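## Task

Place the chain bracelet entirely inside the back-left compartment of the six-compartment jewelry box, the bangle in the back-middle one, every ring in the back-right one and every ear stud in the front-middle one. Each item has to rest lower than the divider tops. The hinge side counts as the back, and left/right are judged by someone standing at the front looking toward the hinge. The box must end up standing upright on the table.

## Robot and tools

Robot: two six-joint arms, left_arm and right_arm, each ending in a parallel two-finger gripper and a wrist camera. Base positions in the scene frame: left_arm (-0.051, +0.330, 0) m, right_arm (+0.031, -0.246, 0) m, each yawed very slightly (quat_wxyz about (1, 0, 0, -0.014) and (1, 0, 0, -0.021)). A two-camera stand is fixed to the floor behind them. Occasionally a loose object may get a short push from outside.

Frames: the scene frame has its origin at table-top height halfway between the nominal bases, +z up, +x out across the table, +y toward left_arm. Arm names do not match image left/right. Every hand position, orientation, velocity and Hand target in a result is in that arm's own base frame; fixed cameras and the table use the scene frame. The gripper's fingers point along its +z and separate along its y. end_effector_position is the spot between the pads, roughly 1 cm short of the tips. Printed poses can be off by a few cm, and friction or load can leave a resting gripper a few cm from its command without any contact.

execute_actions(actions, cameras): actions is a list of actions; each action is a list of up to 15 rows, each row one 1/30 s control step; if fewer than 15 rows, the final row repeats. Every row has 14 numbers in [-1, 1]: left_arm dx, dy, dz, rx, ry, rz, opening, then the same seven for right_arm. Both arms always appear. dx..rz are an offset (not a pose) from that arm's Hand target as it was when the action began, along that arm's base axes; rotation is a rotation vector (rx, ry, rz) about the Hand target point. Scale: 1.0 = 0.6 m or 180 degrees. All rows in one action count from the same start; the next action starts from the new Hand target, so repeating an offset keeps moving. Opening is absolute: +1 fully open (0.094 m), -1 closed. Six zeros re-send the current Hand target (use this to make a stalled or pressing arm try again or stop pushing). Always send each gripper the opening you want it to keep; 0 is a real half-open command. cameras: list of names, ["all"], [] or null; images arrive by default only with an empty actions list, which also reports the scene number and task.

move(target, speed, blend, opening_speed, grip_force, blocking, cameras): target is one 14-number row (same layout, scale and offset meaning as above) or a list of up to 15 such rows, all measured from the Hand targets at the call's start, not from the previous row. Straight-line paths, ending together, at least 0.5 s, cut off at 10 s. speed: m/s, 0.002 to 2.9, default 0.25 (rotation up to twice that in rad/s), one value or one per target. blend: corner rounding radius in m per target; 0 stops at each. opening_speed: rate of opening change per second on the -1..1 scale, at least 0.2; use it to close gently. grip_force: per-pad newtons, 10 to 50, one number or one per arm, persists; below 50 closing is slow. blocking=false returns after about 0.5 s while motion continues. The result adds a move: line giving the ending (done, off_target, moving, held, fault) and any limits (paced = pose clipped, held = steps withheld). Paths ignore obstacles and the other arm; grippers lag and overshoot more at speed, especially with an extended arm. Do not route a path near an arm's own base; go around it.

wait(seconds 0 to 10): lets time pass holding commands; returns early if a move ends. stop(): brakes a running move. zoom_image(camera, region=[x0, y0, x1, y1]) in pixels from the top-left, at most 504 by 504, on the newest image of that camera. read_manual(section="licences") only gives licence text. finished_scene(scene) ends the current scene (1 or 2) permanently; the goal must hold with the robot let go.

Cameras and sizes: cam_head_left, cam_head_right, cam_high, cam_low (896x504 each), cam_left_wrist, cam_right_wrist (672x504).

Result lines: end_effector_position (m) and end_effector_quat_wxyz; Hand target (last commanded pose after clipping, the base for later offsets); Tool commands; grip_measured (finger opening on the -1..1 scale, reads a bit wide when empty and somewhat narrower than a firmly squeezed part); grip_effort_nm (gripper motor effort, negative = closing, does not return to zero at rest, not a pad force); Joint positions (last entry = opening in m); Joint velocities (may read within noise or be omitted); Joint torques (include arm weight, offsets and noise; first three wrap at ±28 N m); MOTOR HOT when a motor passes 75 °C. At 90 °C the arm folds up and stays idle; at 100 °C it collapses.

Control notes: each step the commanded orientation is clipped to within 40 degrees of the current one, so turn large angles in stages. A gripper may settle short of its target; a new command (even zeros) asks again, or send the remaining gap. A squeeze jumps to the force limit once fingers are commanded well past first contact; release by commanding an opening well above grip_measured.

Avoid: dropping parts or releasing them while moving, fast impacts, hard pushes into the table, box or fixed items, anything leaving the table, tipping the box, any contact between the two arms or grippers (including one gripper closing on the other's fingers), strain on the wrist-camera cables, and long stretched or loaded holds that heat motors.

Each tool is called after ">>>" as name([rows], argument=value, ...), one row to a line, values as JSON.

## Session

>>> execute_actions(actions=[])

Scene clock: 0.00 s.
left_arm: end_effector_position=(+0.3980, +0.0038, +0.1008) grip_measured=+1.000 grip_effort_nm=n/a end_effector_quat_wxyz=(+0.595, -0.030, +0.799, +0.087) | right_arm: end_effector_position=(+0.4098, -0.0247, +0.1089) grip_measured=+1.000 grip_effort_nm=n/a end_effector_quat_wxyz=(+0.590, +0.042, +0.806, -0.018)
Joint positions: left_arm=[-0.126 1.588 0.354 0.94 -0.296 0.019 0.094] | right_arm=[-0.049 1.552 0.411 0.833 0.032 0.032 0.094]
Joint velocities: within noise
Joint torques (N m): no reading
Heat: left arm: 31 °C; right arm: 29 °C.
Hand target: left_arm +0.3980, +0.0040, +0.1000; +0.592, -0.030, +0.800, +0.087 | right_arm +0.4119, -0.0249, +0.1148; +0.596, +0.042, +0.802, -0.018
Tool commands: left_gripper/opening=+1.0 right_gripper/opening=+1.0

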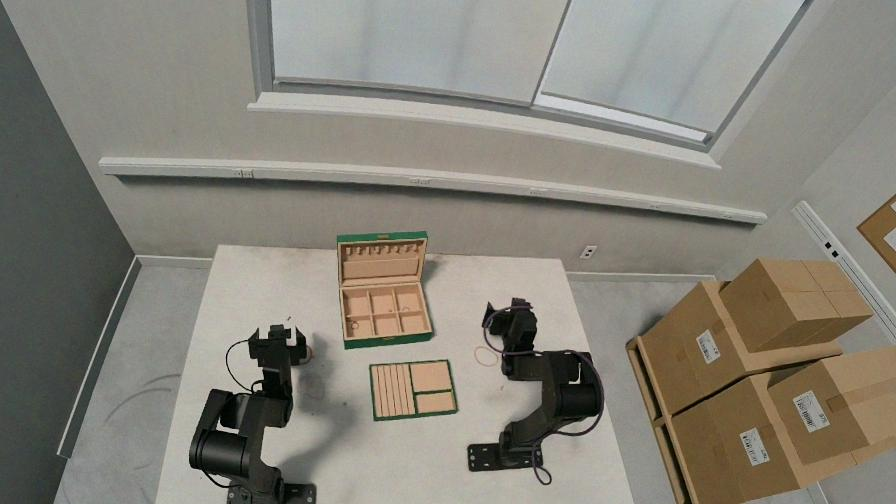

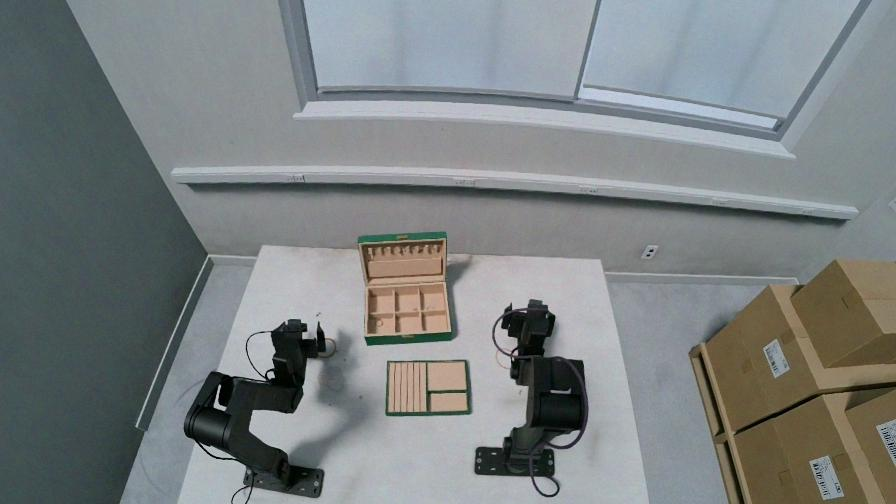

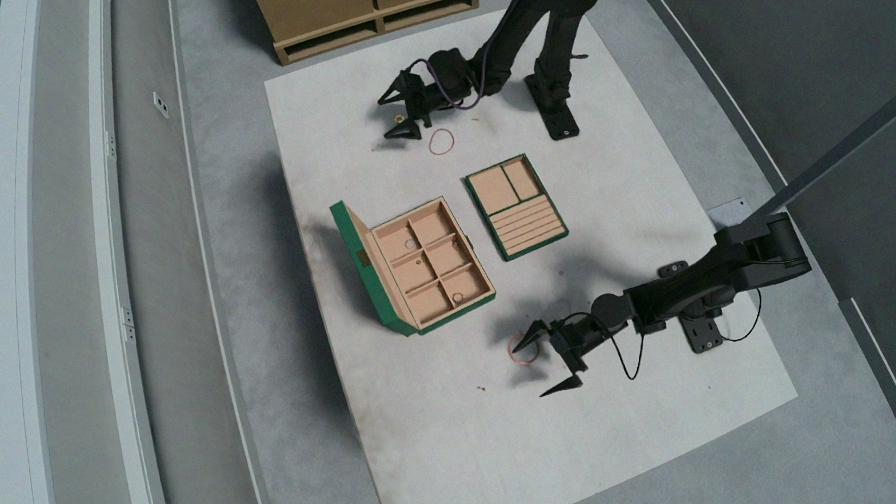

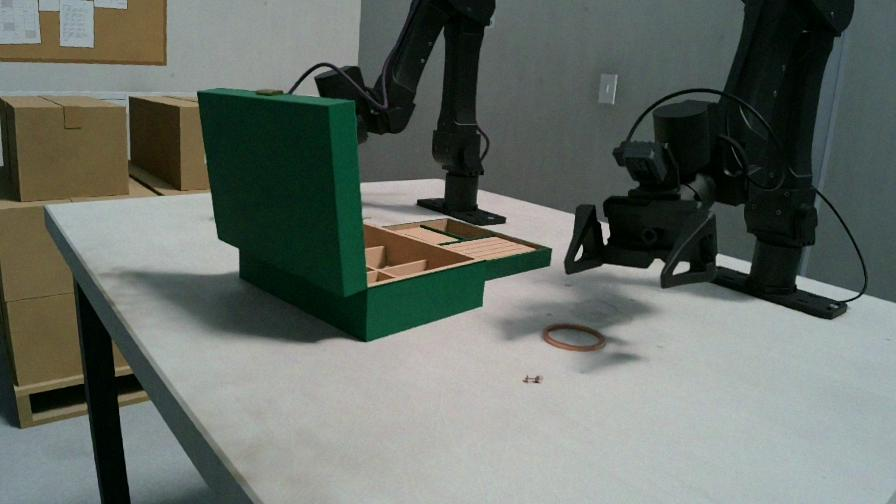

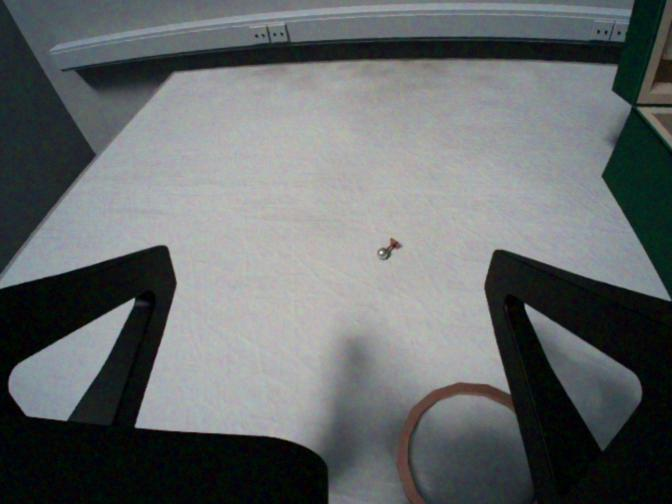

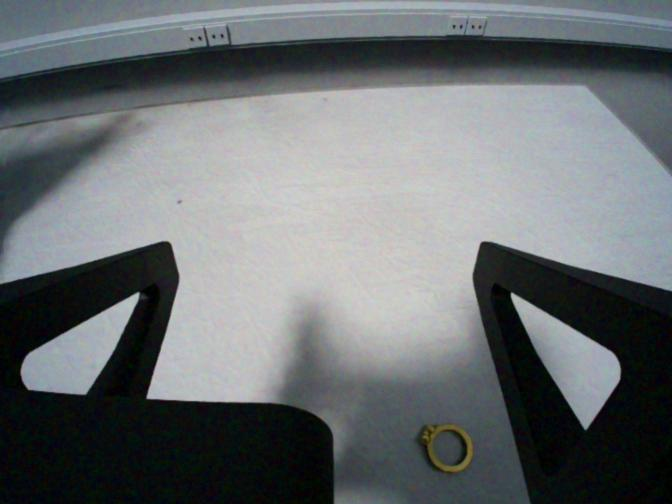

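>>> zoom_image(camera="cam_high", region=[320, 180, 520, 350])

>>> zoom_image(camera="cam_high", region=[360, 60, 520, 180])

>>> zoom_image(camera="cam_high", region=[440, 260, 640, 430])

>>> zoom_image(camera="cam_head_left", region=[320, 220, 480, 440])

>>> zoom_image(camera="cam_head_right", region=[340, 220, 500, 440])

Scaled by 2.520 from the camera's 896x504 image, which has a finer 1280x720 frame.

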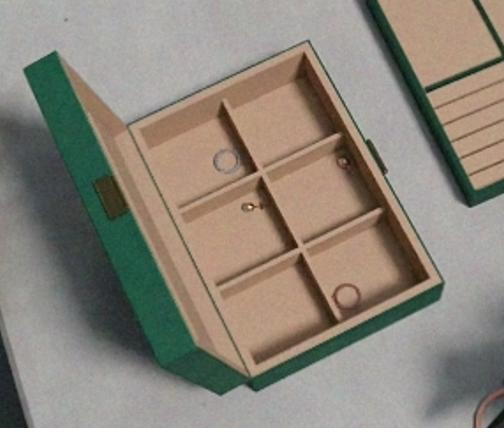

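Scaled by 3.150 from the camera's 896x504 image, which has a finer 1280x720 frame.

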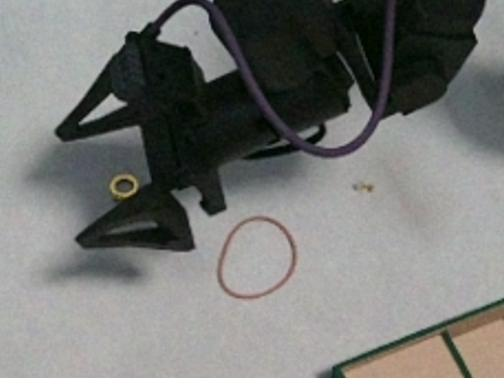

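Scaled by 2.520 from the camera's 896x504 image, which has a finer 1280x720 frame.

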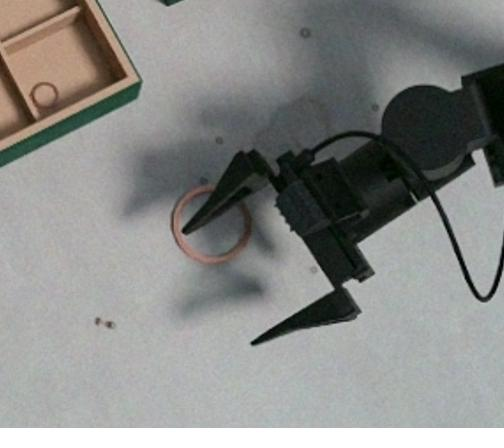

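Scaled by 2.291 from the camera's 896x504 image, which has a finer 1280x720 frame.

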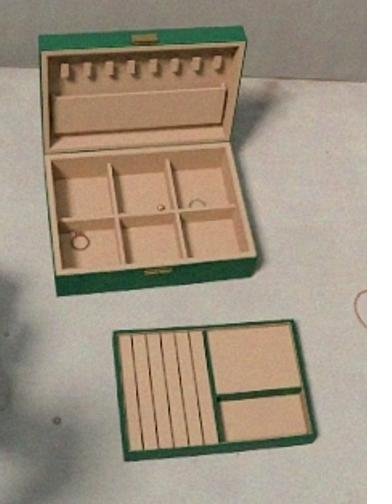

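Scaled by 2.291 from the camera's 896x504 image, which has a finer 1280x720 frame.

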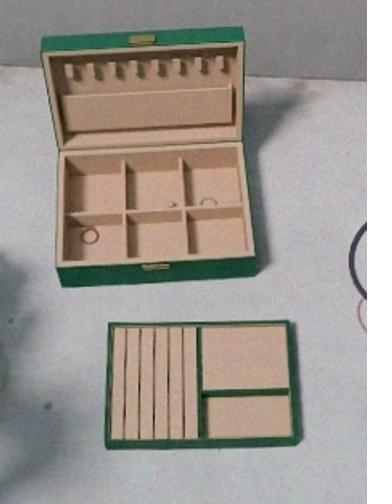

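>>> zoom_image(camera="cam_high", region=[460, 150, 580, 270])

>>> zoom_image(camera="cam_high", region=[360, 190, 510, 340])

>>> zoom_image(camera="cam_left_wrist", region=[330, 190, 500, 310])

>>> zoom_image(camera="cam_low", region=[340, 180, 640, 420])

>>> zoom_image(camera="cam_head_left", region=[200, 240, 400, 440])

>>> zoom_image(camera="cam_head_left", region=[400, 240, 640, 440])

Scaled by 4.200 from the camera's 896x504 image, which has a finer 1280x720 frame.

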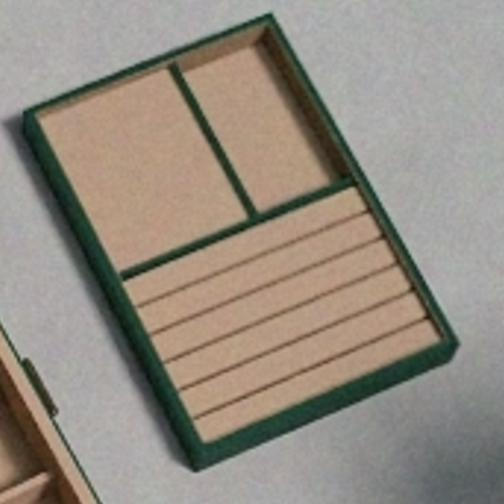

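Scaled by 3.360 from the camera's 896x504 image, which has a finer 1280x720 frame.

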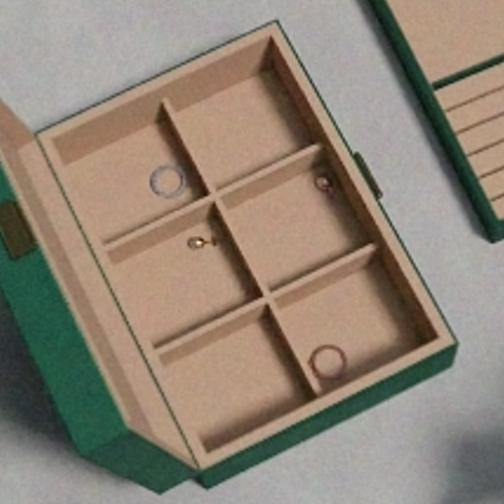

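Scaled by 2.965 from the camera's 672x504 image, which has a finer 960x720 frame.

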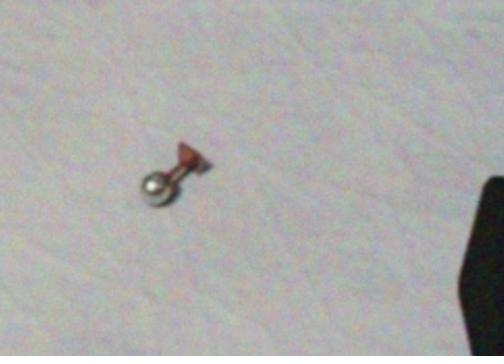

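Scaled by 1.680 from the camera's 896x504 image, which has a finer 1280x720 frame.

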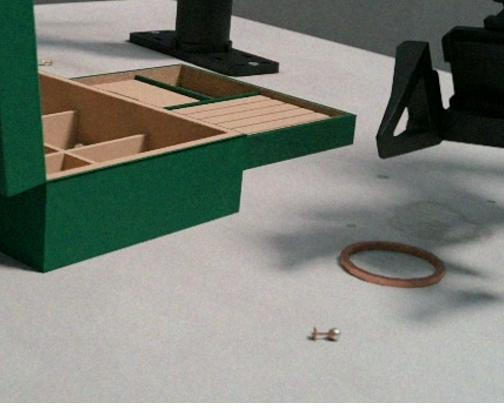

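Scaled by 2.520 from the camera's 896x504 image, which has a finer 1280x720 frame.

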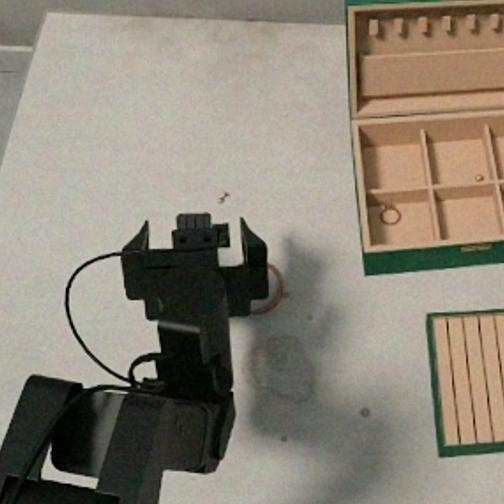

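Scaled by 2.100 from the camera's 896x504 image, which has a finer 1280x720 frame.

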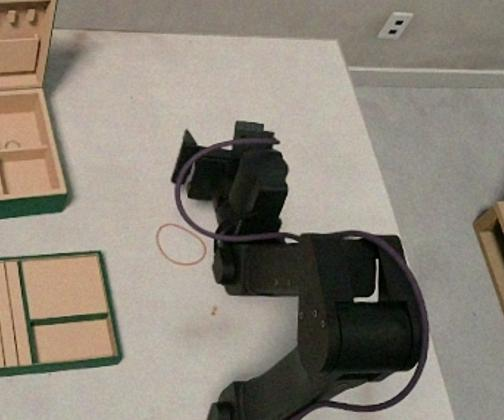

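>>> move(target=[-0.1133, -0.2067, 0.3333, -0.0489, 0.2243, -0.0346, 1.0, -0.1365, 0.1248, 0.3087, 0.0036, 0.2262, 0.0295, 1.0], speed=0.3, cameras=["all"])

Scene clock: 119.47 s.
left_arm: end_effector_position=(+0.3290, -0.1185, +0.2990) grip_measured=+1.000 grip_effort_nm=0.02 end_effector_quat_wxyz=(+0.285, +0.002, +0.959, +0.002) | right_arm: end_effector_position=(+0.3284, +0.0481, +0.2926) grip_measured=+1.000 grip_effort_nm=-0.01 end_effector_quat_wxyz=(+0.275, -0.002, +0.961, +0.000)
Joint positions: left_arm=[-0.481 1.524 1.819 -1.344 -0.258 -0.406 0.094] | right_arm=[0.199 1.429 1.711 -1.304 0.105 0.166 0.094]
Joint torques (N m): left_arm=[0.06 -5.86 10.69 1.01 -0.09 -0.06] | right_arm=[0.59 -4.16 10.1 0.93 0.1 0.1]
Heat: left arm: 39 °C; right arm: 37 °C.
Hand target: left_arm +0.3300, -0.1201, +0.3000; +0.280, +0.000, +0.960, +0.001 | right_arm +0.3301, +0.0499, +0.2999; +0.280, +0.000, +0.960, +0.000
Off the commanded pose: left_arm 0.002 m, 1 deg | right_arm 0.008 m, 1 deg.
move: done

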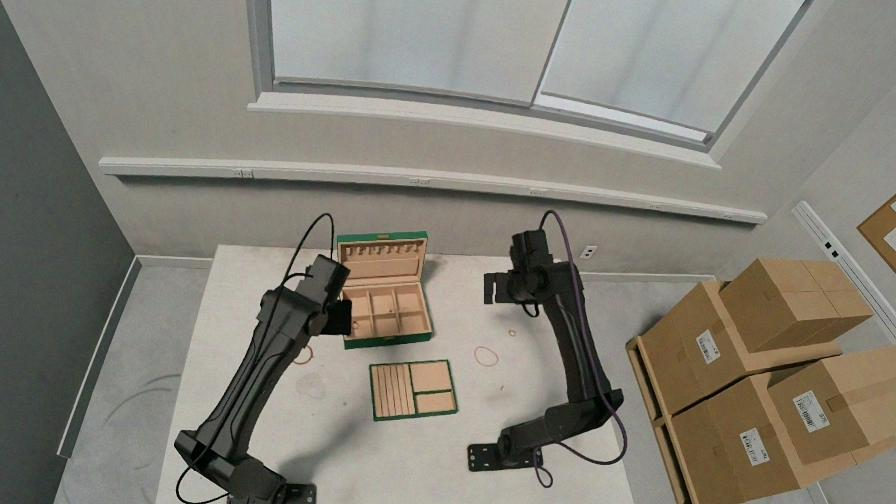

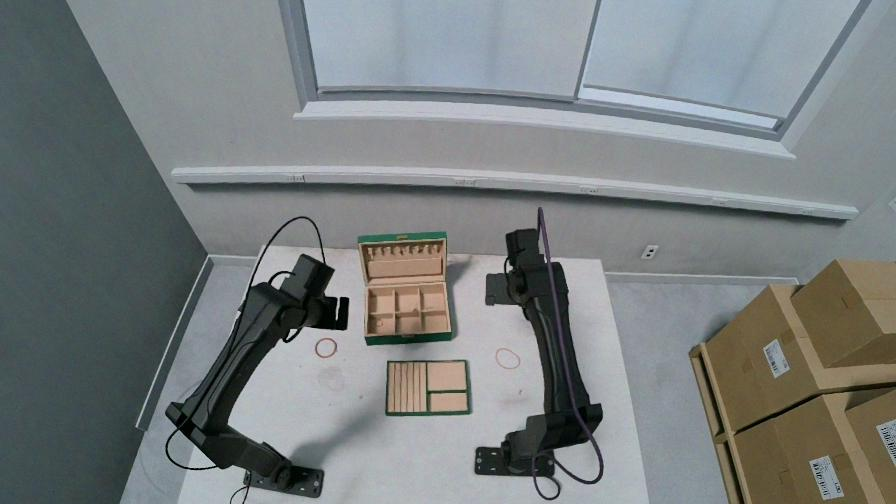

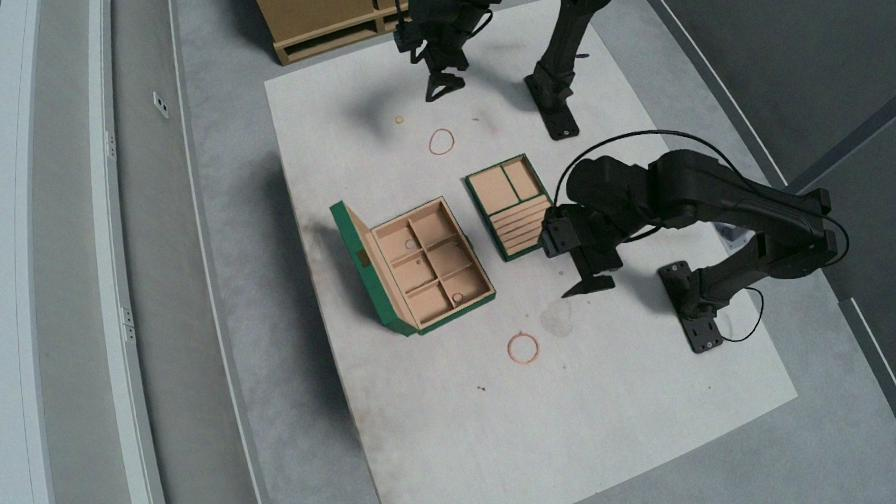

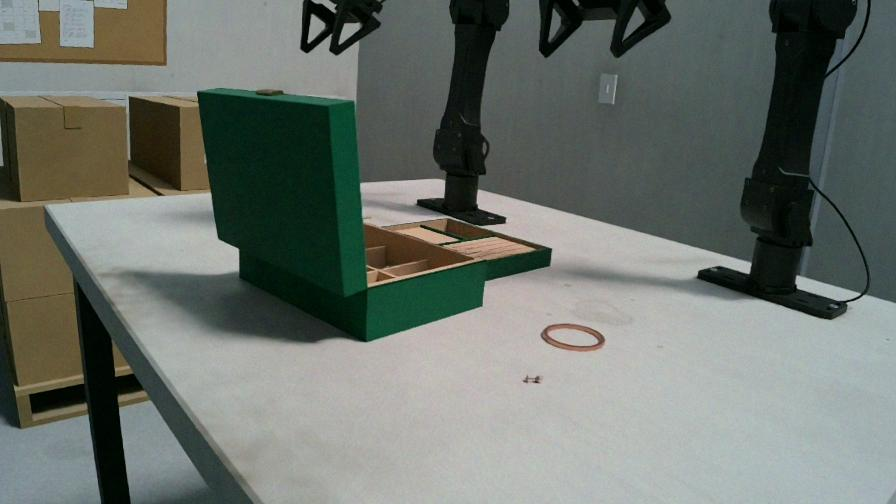

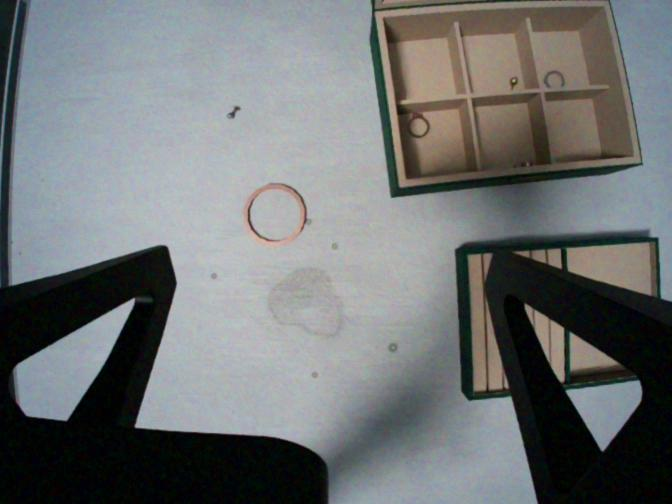

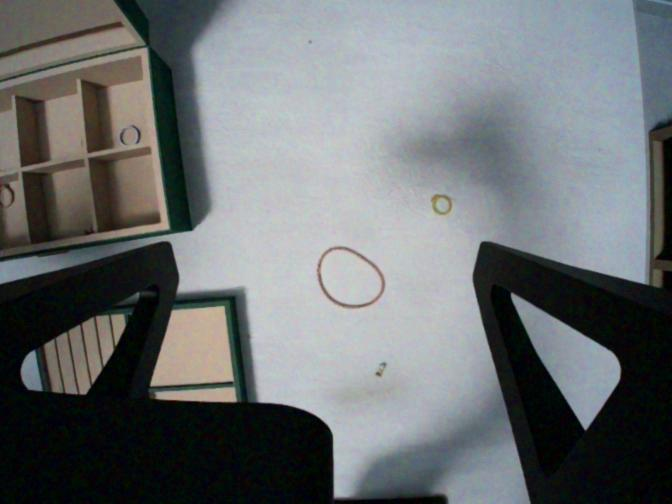

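>>> zoom_image(camera="cam_left_wrist", region=[370, 0, 660, 210])

>>> zoom_image(camera="cam_left_wrist", region=[200, 80, 340, 260])

>>> zoom_image(camera="cam_right_wrist", region=[290, 170, 500, 400])

>>> zoom_image(camera="cam_right_wrist", region=[0, 40, 200, 260])

>>> zoom_image(camera="cam_high", region=[320, 180, 520, 350])

Scaled by 1.738 from the camera's 672x504 image, which has a finer 960x720 frame.

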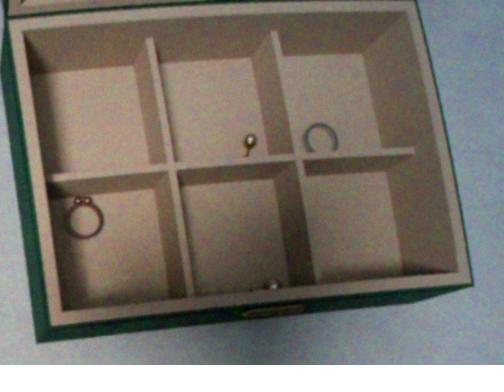

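Scaled by 2.800 from the camera's 672x504 image, which has a finer 960x720 frame.

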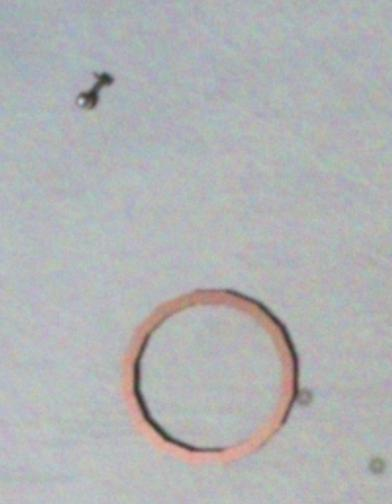

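Scaled by 2.191 from the camera's 672x504 image, which has a finer 960x720 frame.

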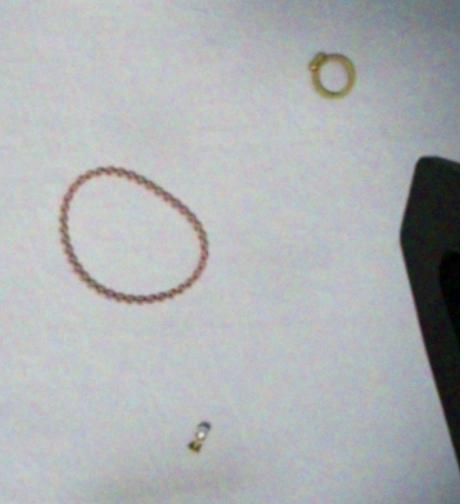

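Scaled by 2.291 from the camera's 672x504 image, which has a finer 960x720 frame.

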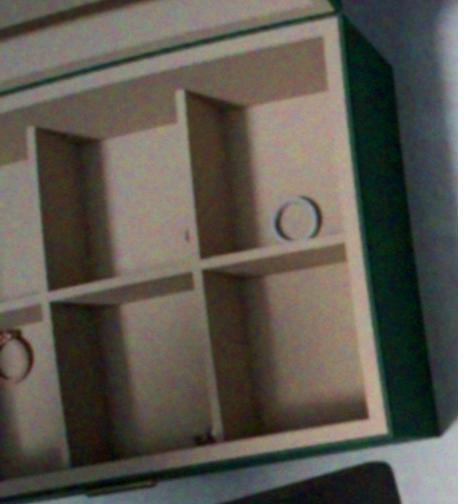

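Scaled by 2.520 from the camera's 896x504 image, which has a finer 1280x720 frame.

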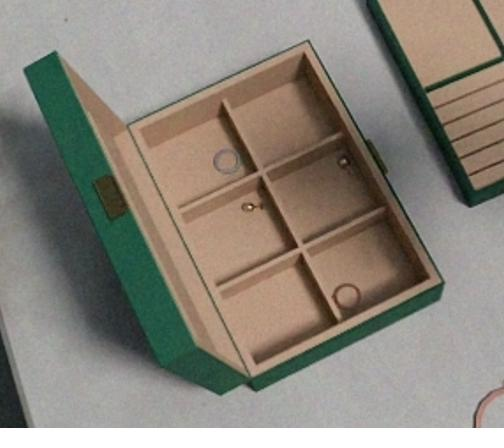

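>>> zoom_image(camera="cam_left_wrist", region=[100, 220, 240, 325])

>>> zoom_image(camera="cam_left_wrist", region=[430, 220, 570, 325])

>>> zoom_image(camera="cam_right_wrist", region=[100, 220, 240, 325])

>>> zoom_image(camera="cam_right_wrist", region=[430, 220, 570, 325])

Scaled by 3.600 from the camera's 672x504 image, which has a finer 960x720 frame.

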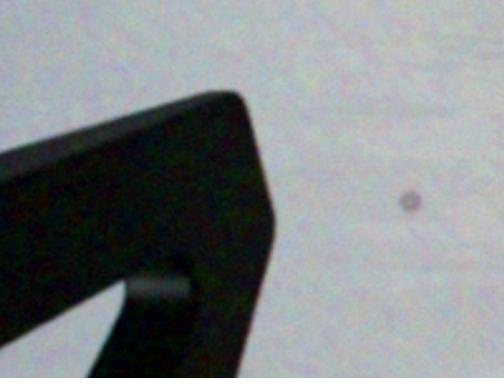

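Scaled by 3.600 from the camera's 672x504 image, which has a finer 960x720 frame.

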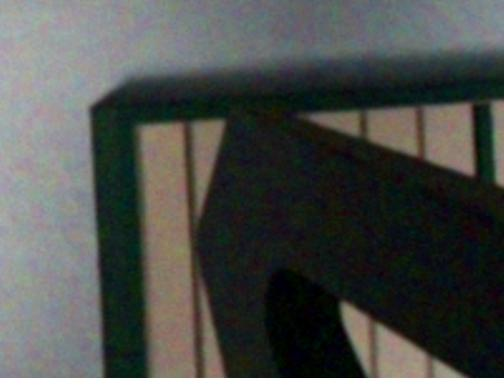

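Scaled by 3.600 from the camera's 672x504 image, which has a finer 960x720 frame.

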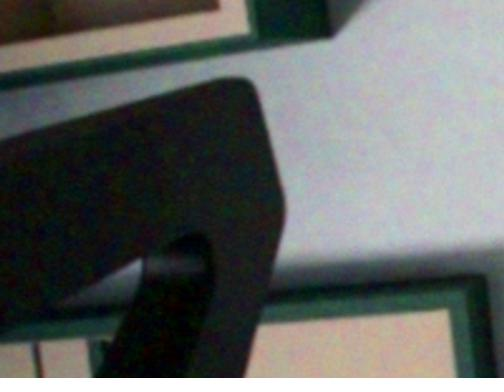

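Scaled by 3.600 from the camera's 672x504 image, which has a finer 960x720 frame.

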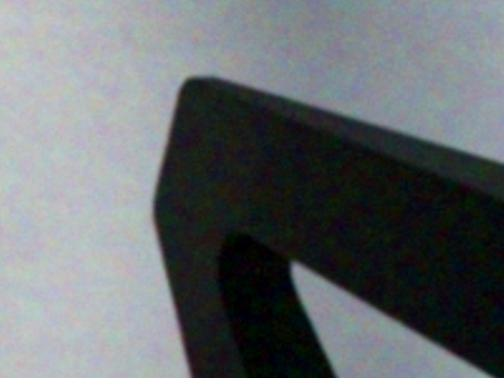

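>>> move(target=[0.1333, 0.0918, -0.3333, -0.128, 0.1488, 0.437, -0.15, 0.0982, 0.45, -0.1667, 0, 0, 0.0667, 1.0], speed=0.3, cameras=["cam_left_wrist", "cam_right_wrist", "cam_low", "cam_high"])

Scene clock: 327.50 s.
left_arm: end_effector_position=(+0.4089, -0.0649, +0.1065) grip_measured=-0.148 grip_effort_nm=-0.10 end_effector_quat_wxyz=(+0.010, -0.646, +0.763, -0.009) | right_arm: end_effector_position=(+0.3822, +0.3140, +0.1968) grip_measured=+1.000 grip_effort_nm=-0.01 end_effector_quat_wxyz=(+0.268, -0.106, +0.957, +0.028)
Joint positions: left_arm=[-0.161 2.111 1.918 -1.352 -0.004 -1.566 0.04] | right_arm=[0.788 2.027 2.019 -1.091 0.285 0.498 0.094]
Joint torques (N m): left_arm=[0.18 -10.43 10.52 0.04 0.03 -0.1] | right_arm=[0.4 -9.4 10.71 0.98 0.32 0.1]
Heat: left arm: 35 °C; right arm: 35 °C.
Hand target: left_arm +0.4099, -0.0650, +0.0999; +0.000, -0.650, +0.760, +0.000 | right_arm +0.3889, +0.3200, +0.1998; +0.278, -0.101, +0.955, +0.029
Off the commanded pose: left_arm 0.007 m, 2 deg | right_arm 0.010 m, 1 deg.
move: done
Images, in order (width x height): cam_high 896x504, cam_low 896x504, cam_left_wrist 672x504, cam_right_wrist 672x504.

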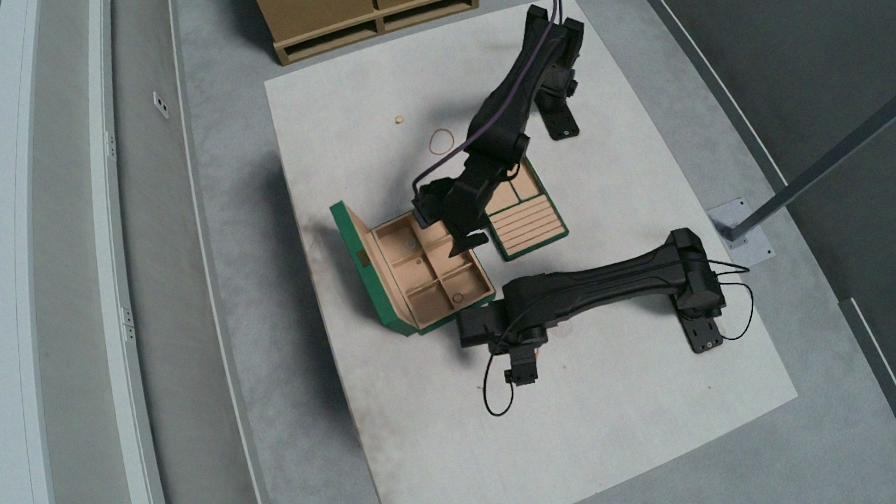

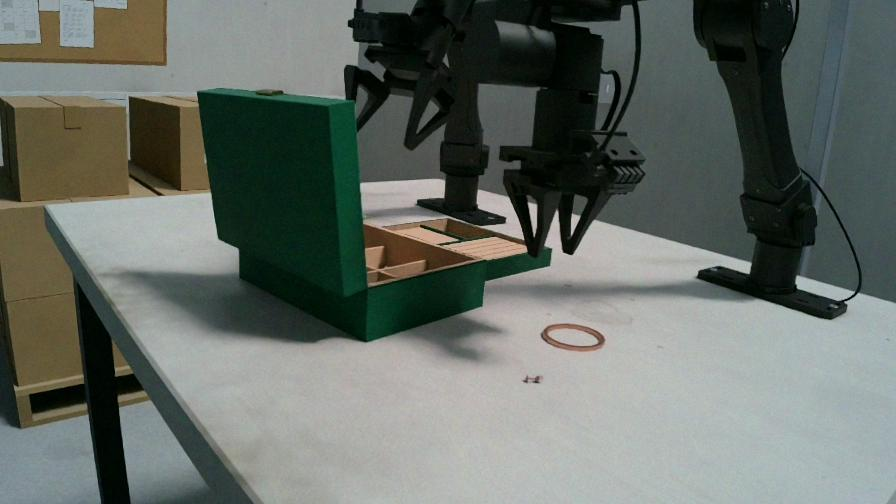

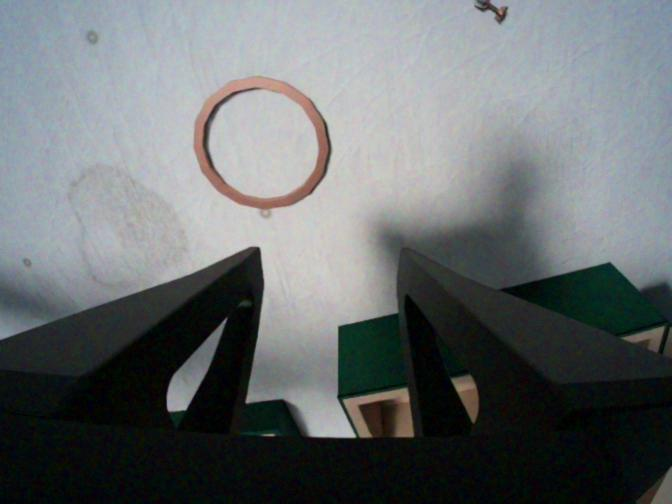

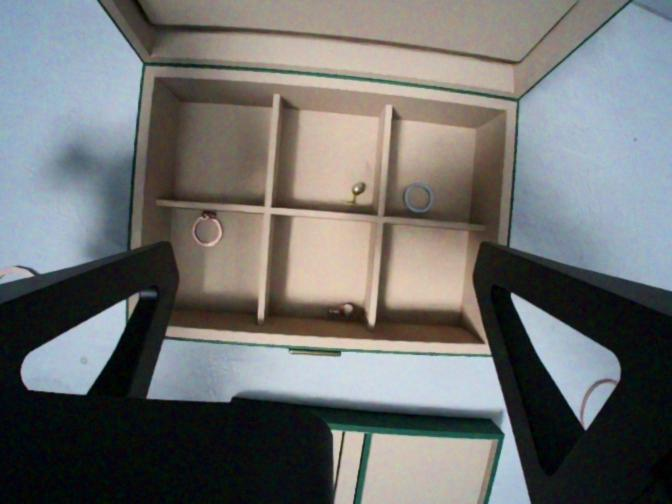

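>>> zoom_image(camera="cam_right_wrist", region=[120, 50, 330, 210])

>>> zoom_image(camera="cam_right_wrist", region=[320, 50, 530, 210])

>>> zoom_image(camera="cam_right_wrist", region=[120, 200, 330, 360])

>>> zoom_image(camera="cam_right_wrist", region=[310, 200, 520, 360])

Scaled by 2.400 from the camera's 672x504 image, which has a finer 960x720 frame.

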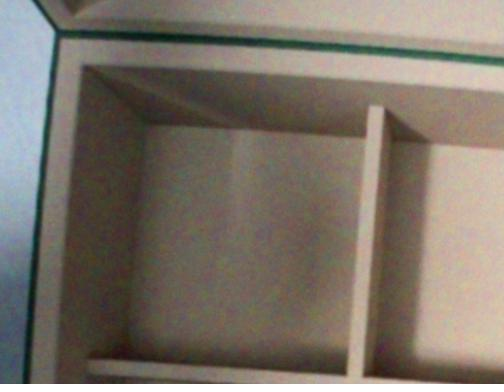

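Scaled by 2.400 from the camera's 672x504 image, which has a finer 960x720 frame.

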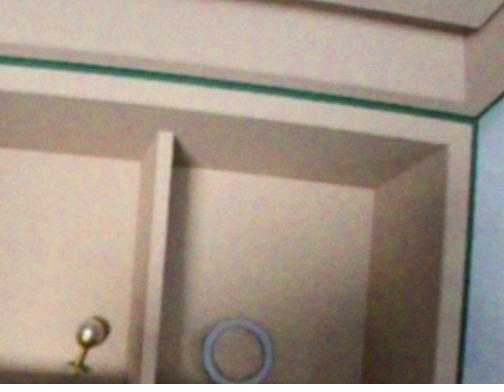

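Scaled by 2.400 from the camera's 672x504 image, which has a finer 960x720 frame.

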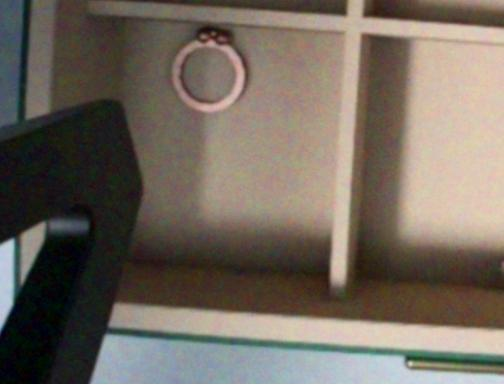

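Scaled by 2.400 from the camera's 672x504 image, which has a finer 960x720 frame.

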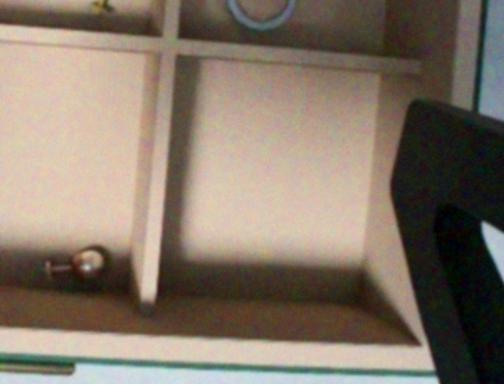

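>>> move(target=[0.0002, 0.0283, -0.0248, 0, 0, -0.8889, -0.15, -0.0098, -0.6483, -0.183, -0.093, 0.1582, 0.1996, -0.15], speed=0.4, cameras=["cam_left_wrist", "cam_right_wrist", "cam_low", "cam_high"])

Scene clock: 588.90 s.
left_arm: end_effector_position=(+0.4130, -0.0502, +0.0980) grip_measured=-0.148 grip_effort_nm=-0.11 end_effector_quat_wxyz=(+0.013, +0.635, +0.772, +0.010) | right_arm: end_effector_position=(+0.3792, -0.0672, +0.0906) grip_measured=-0.148 grip_effort_nm=-0.12 end_effector_quat_wxyz=(+0.004, -0.412, +0.911, -0.002)
Joint positions: left_arm=[-0.125 2.111 1.884 -1.311 -0.003 1.251 0.04] | right_arm=[-0.179 2.006 1.699 -1.255 -0.002 -1.027 0.04]
Joint torques (N m): left_arm=[0.58 -11.21 6.84 0.28 0.03 0.09] | right_arm=[-0.18 -8.53 9.85 -0.01 -0.02 -0.04]
Heat: left arm: 38 °C; right arm: 37 °C.
Hand target: left_arm +0.4100, -0.0480, +0.0851; +0.000, +0.636, +0.772, +0.000 | right_arm +0.3830, -0.0690, +0.0901; +0.000, -0.414, +0.910, +0.000
Off the commanded pose: left_arm 0.013 m, 2 deg | right_arm 0.004 m, 1 deg.
move: off_target (left_arm)
Images, in order (width x height): cam_high 896x504, cam_low 896x504, cam_left_wrist 672x504, cam_right_wrist 672x504.

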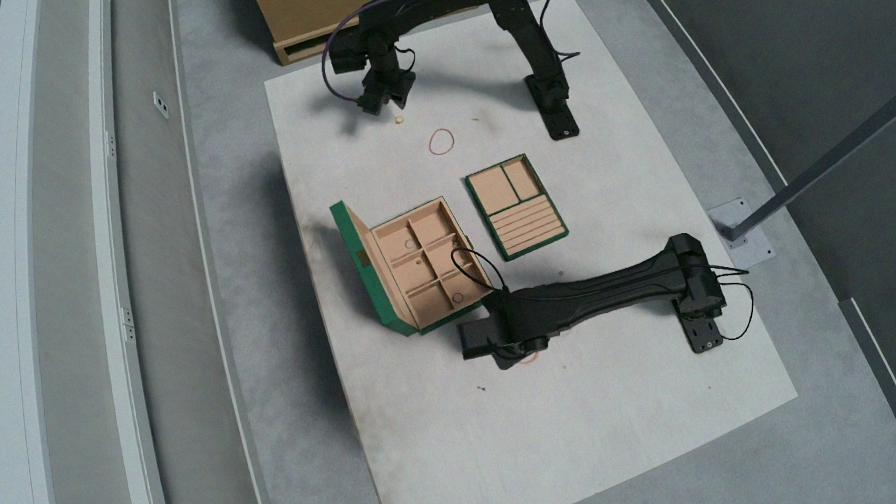

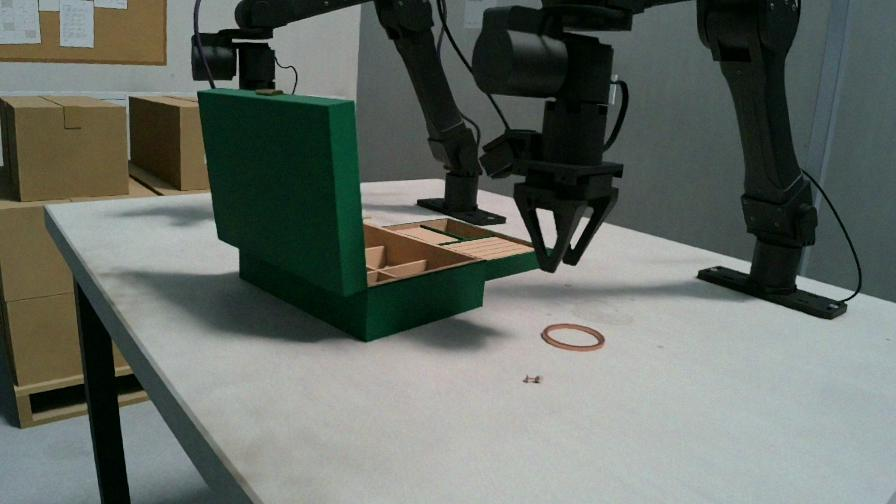

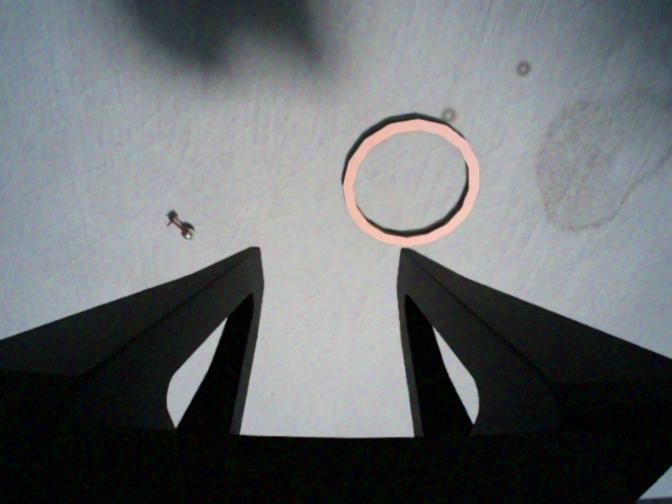

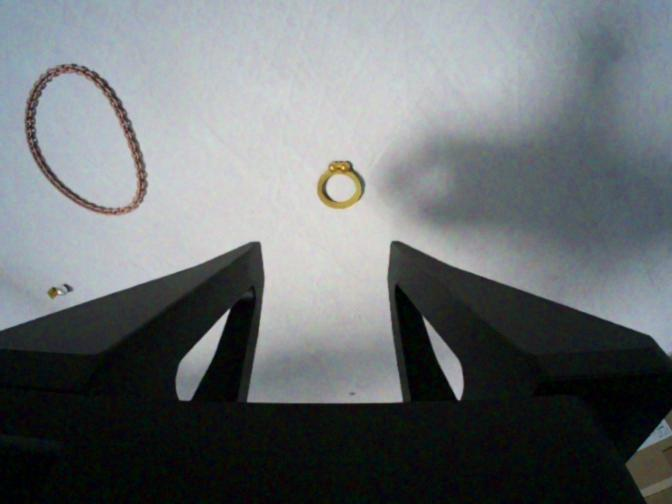

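>>> move(target=[-0.0217, 0.016, -0.0833, 0, 0, 0, -0.15, -0.0028, -0.0192, -0.0752, 0, 0, 0, -0.15], speed=0.12, cameras=["cam_left_wrist", "cam_right_wrist", "cam_low"])

Scene clock: 611.43 s.
left_arm: end_effector_position=(+0.3990, -0.0397, +0.0357) grip_measured=-0.148 grip_effort_nm=-0.10 end_effector_quat_wxyz=(-0.001, +0.634, +0.773, +0.001) | right_arm: end_effector_position=(+0.3817, -0.0782, +0.0545) grip_measured=-0.148 grip_effort_nm=-0.11 end_effector_quat_wxyz=(+0.005, -0.414, +0.910, -0.004)
Joint positions: left_arm=[-0.103 2.111 1.636 -1.095 -0.003 1.271 0.04] | right_arm=[-0.205 2.039 1.603 -1.122 0 -1.057 0.04]
Joint torques (N m): left_arm=[0.43 -13.29 6.82 0.19 0.04 0.13] | right_arm=[-0.51 -9.18 5.64 0.33 -0.04 -0.05]
Heat: left arm: 36 °C; right arm: 37 °C.
Hand target: left_arm +0.3971, -0.0384, +0.0351; +0.000, +0.636, +0.772, +0.000 | right_arm +0.3812, -0.0805, +0.0448; +0.000, -0.415, +0.910, +0.000
Off the commanded pose: left_arm 0.002 m, 0 deg | right_arm 0.010 m, 1 deg.
move: done
Images, in order (width x height): cam_low 896x504, cam_left_wrist 672x504, cam_right_wrist 672x504.

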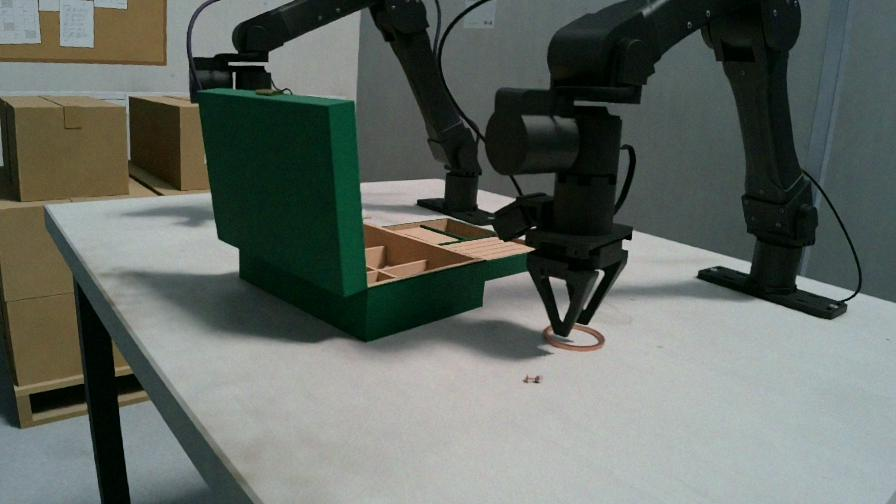

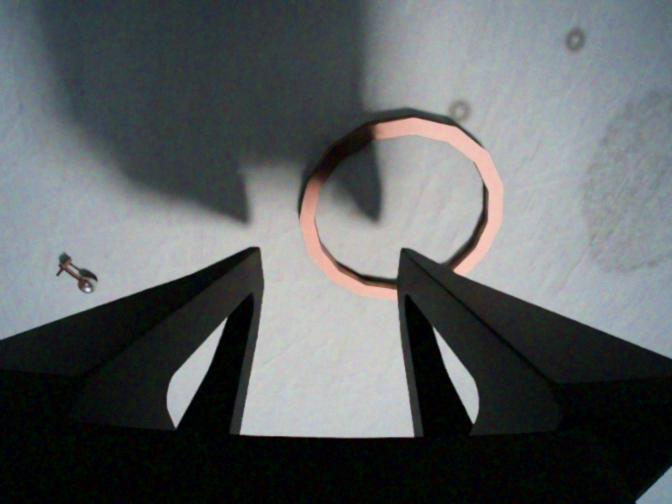

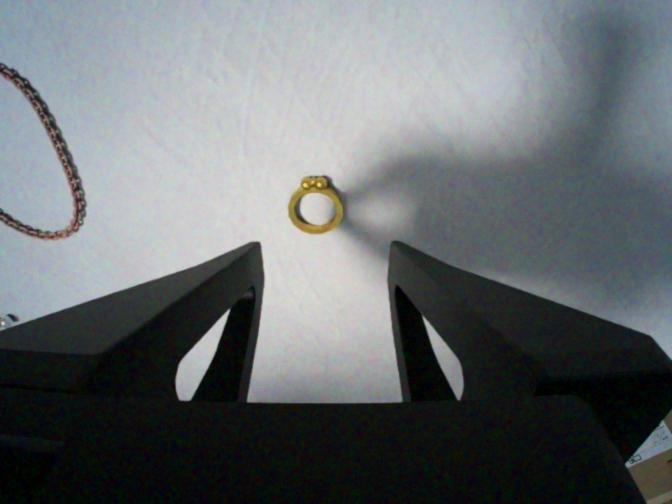

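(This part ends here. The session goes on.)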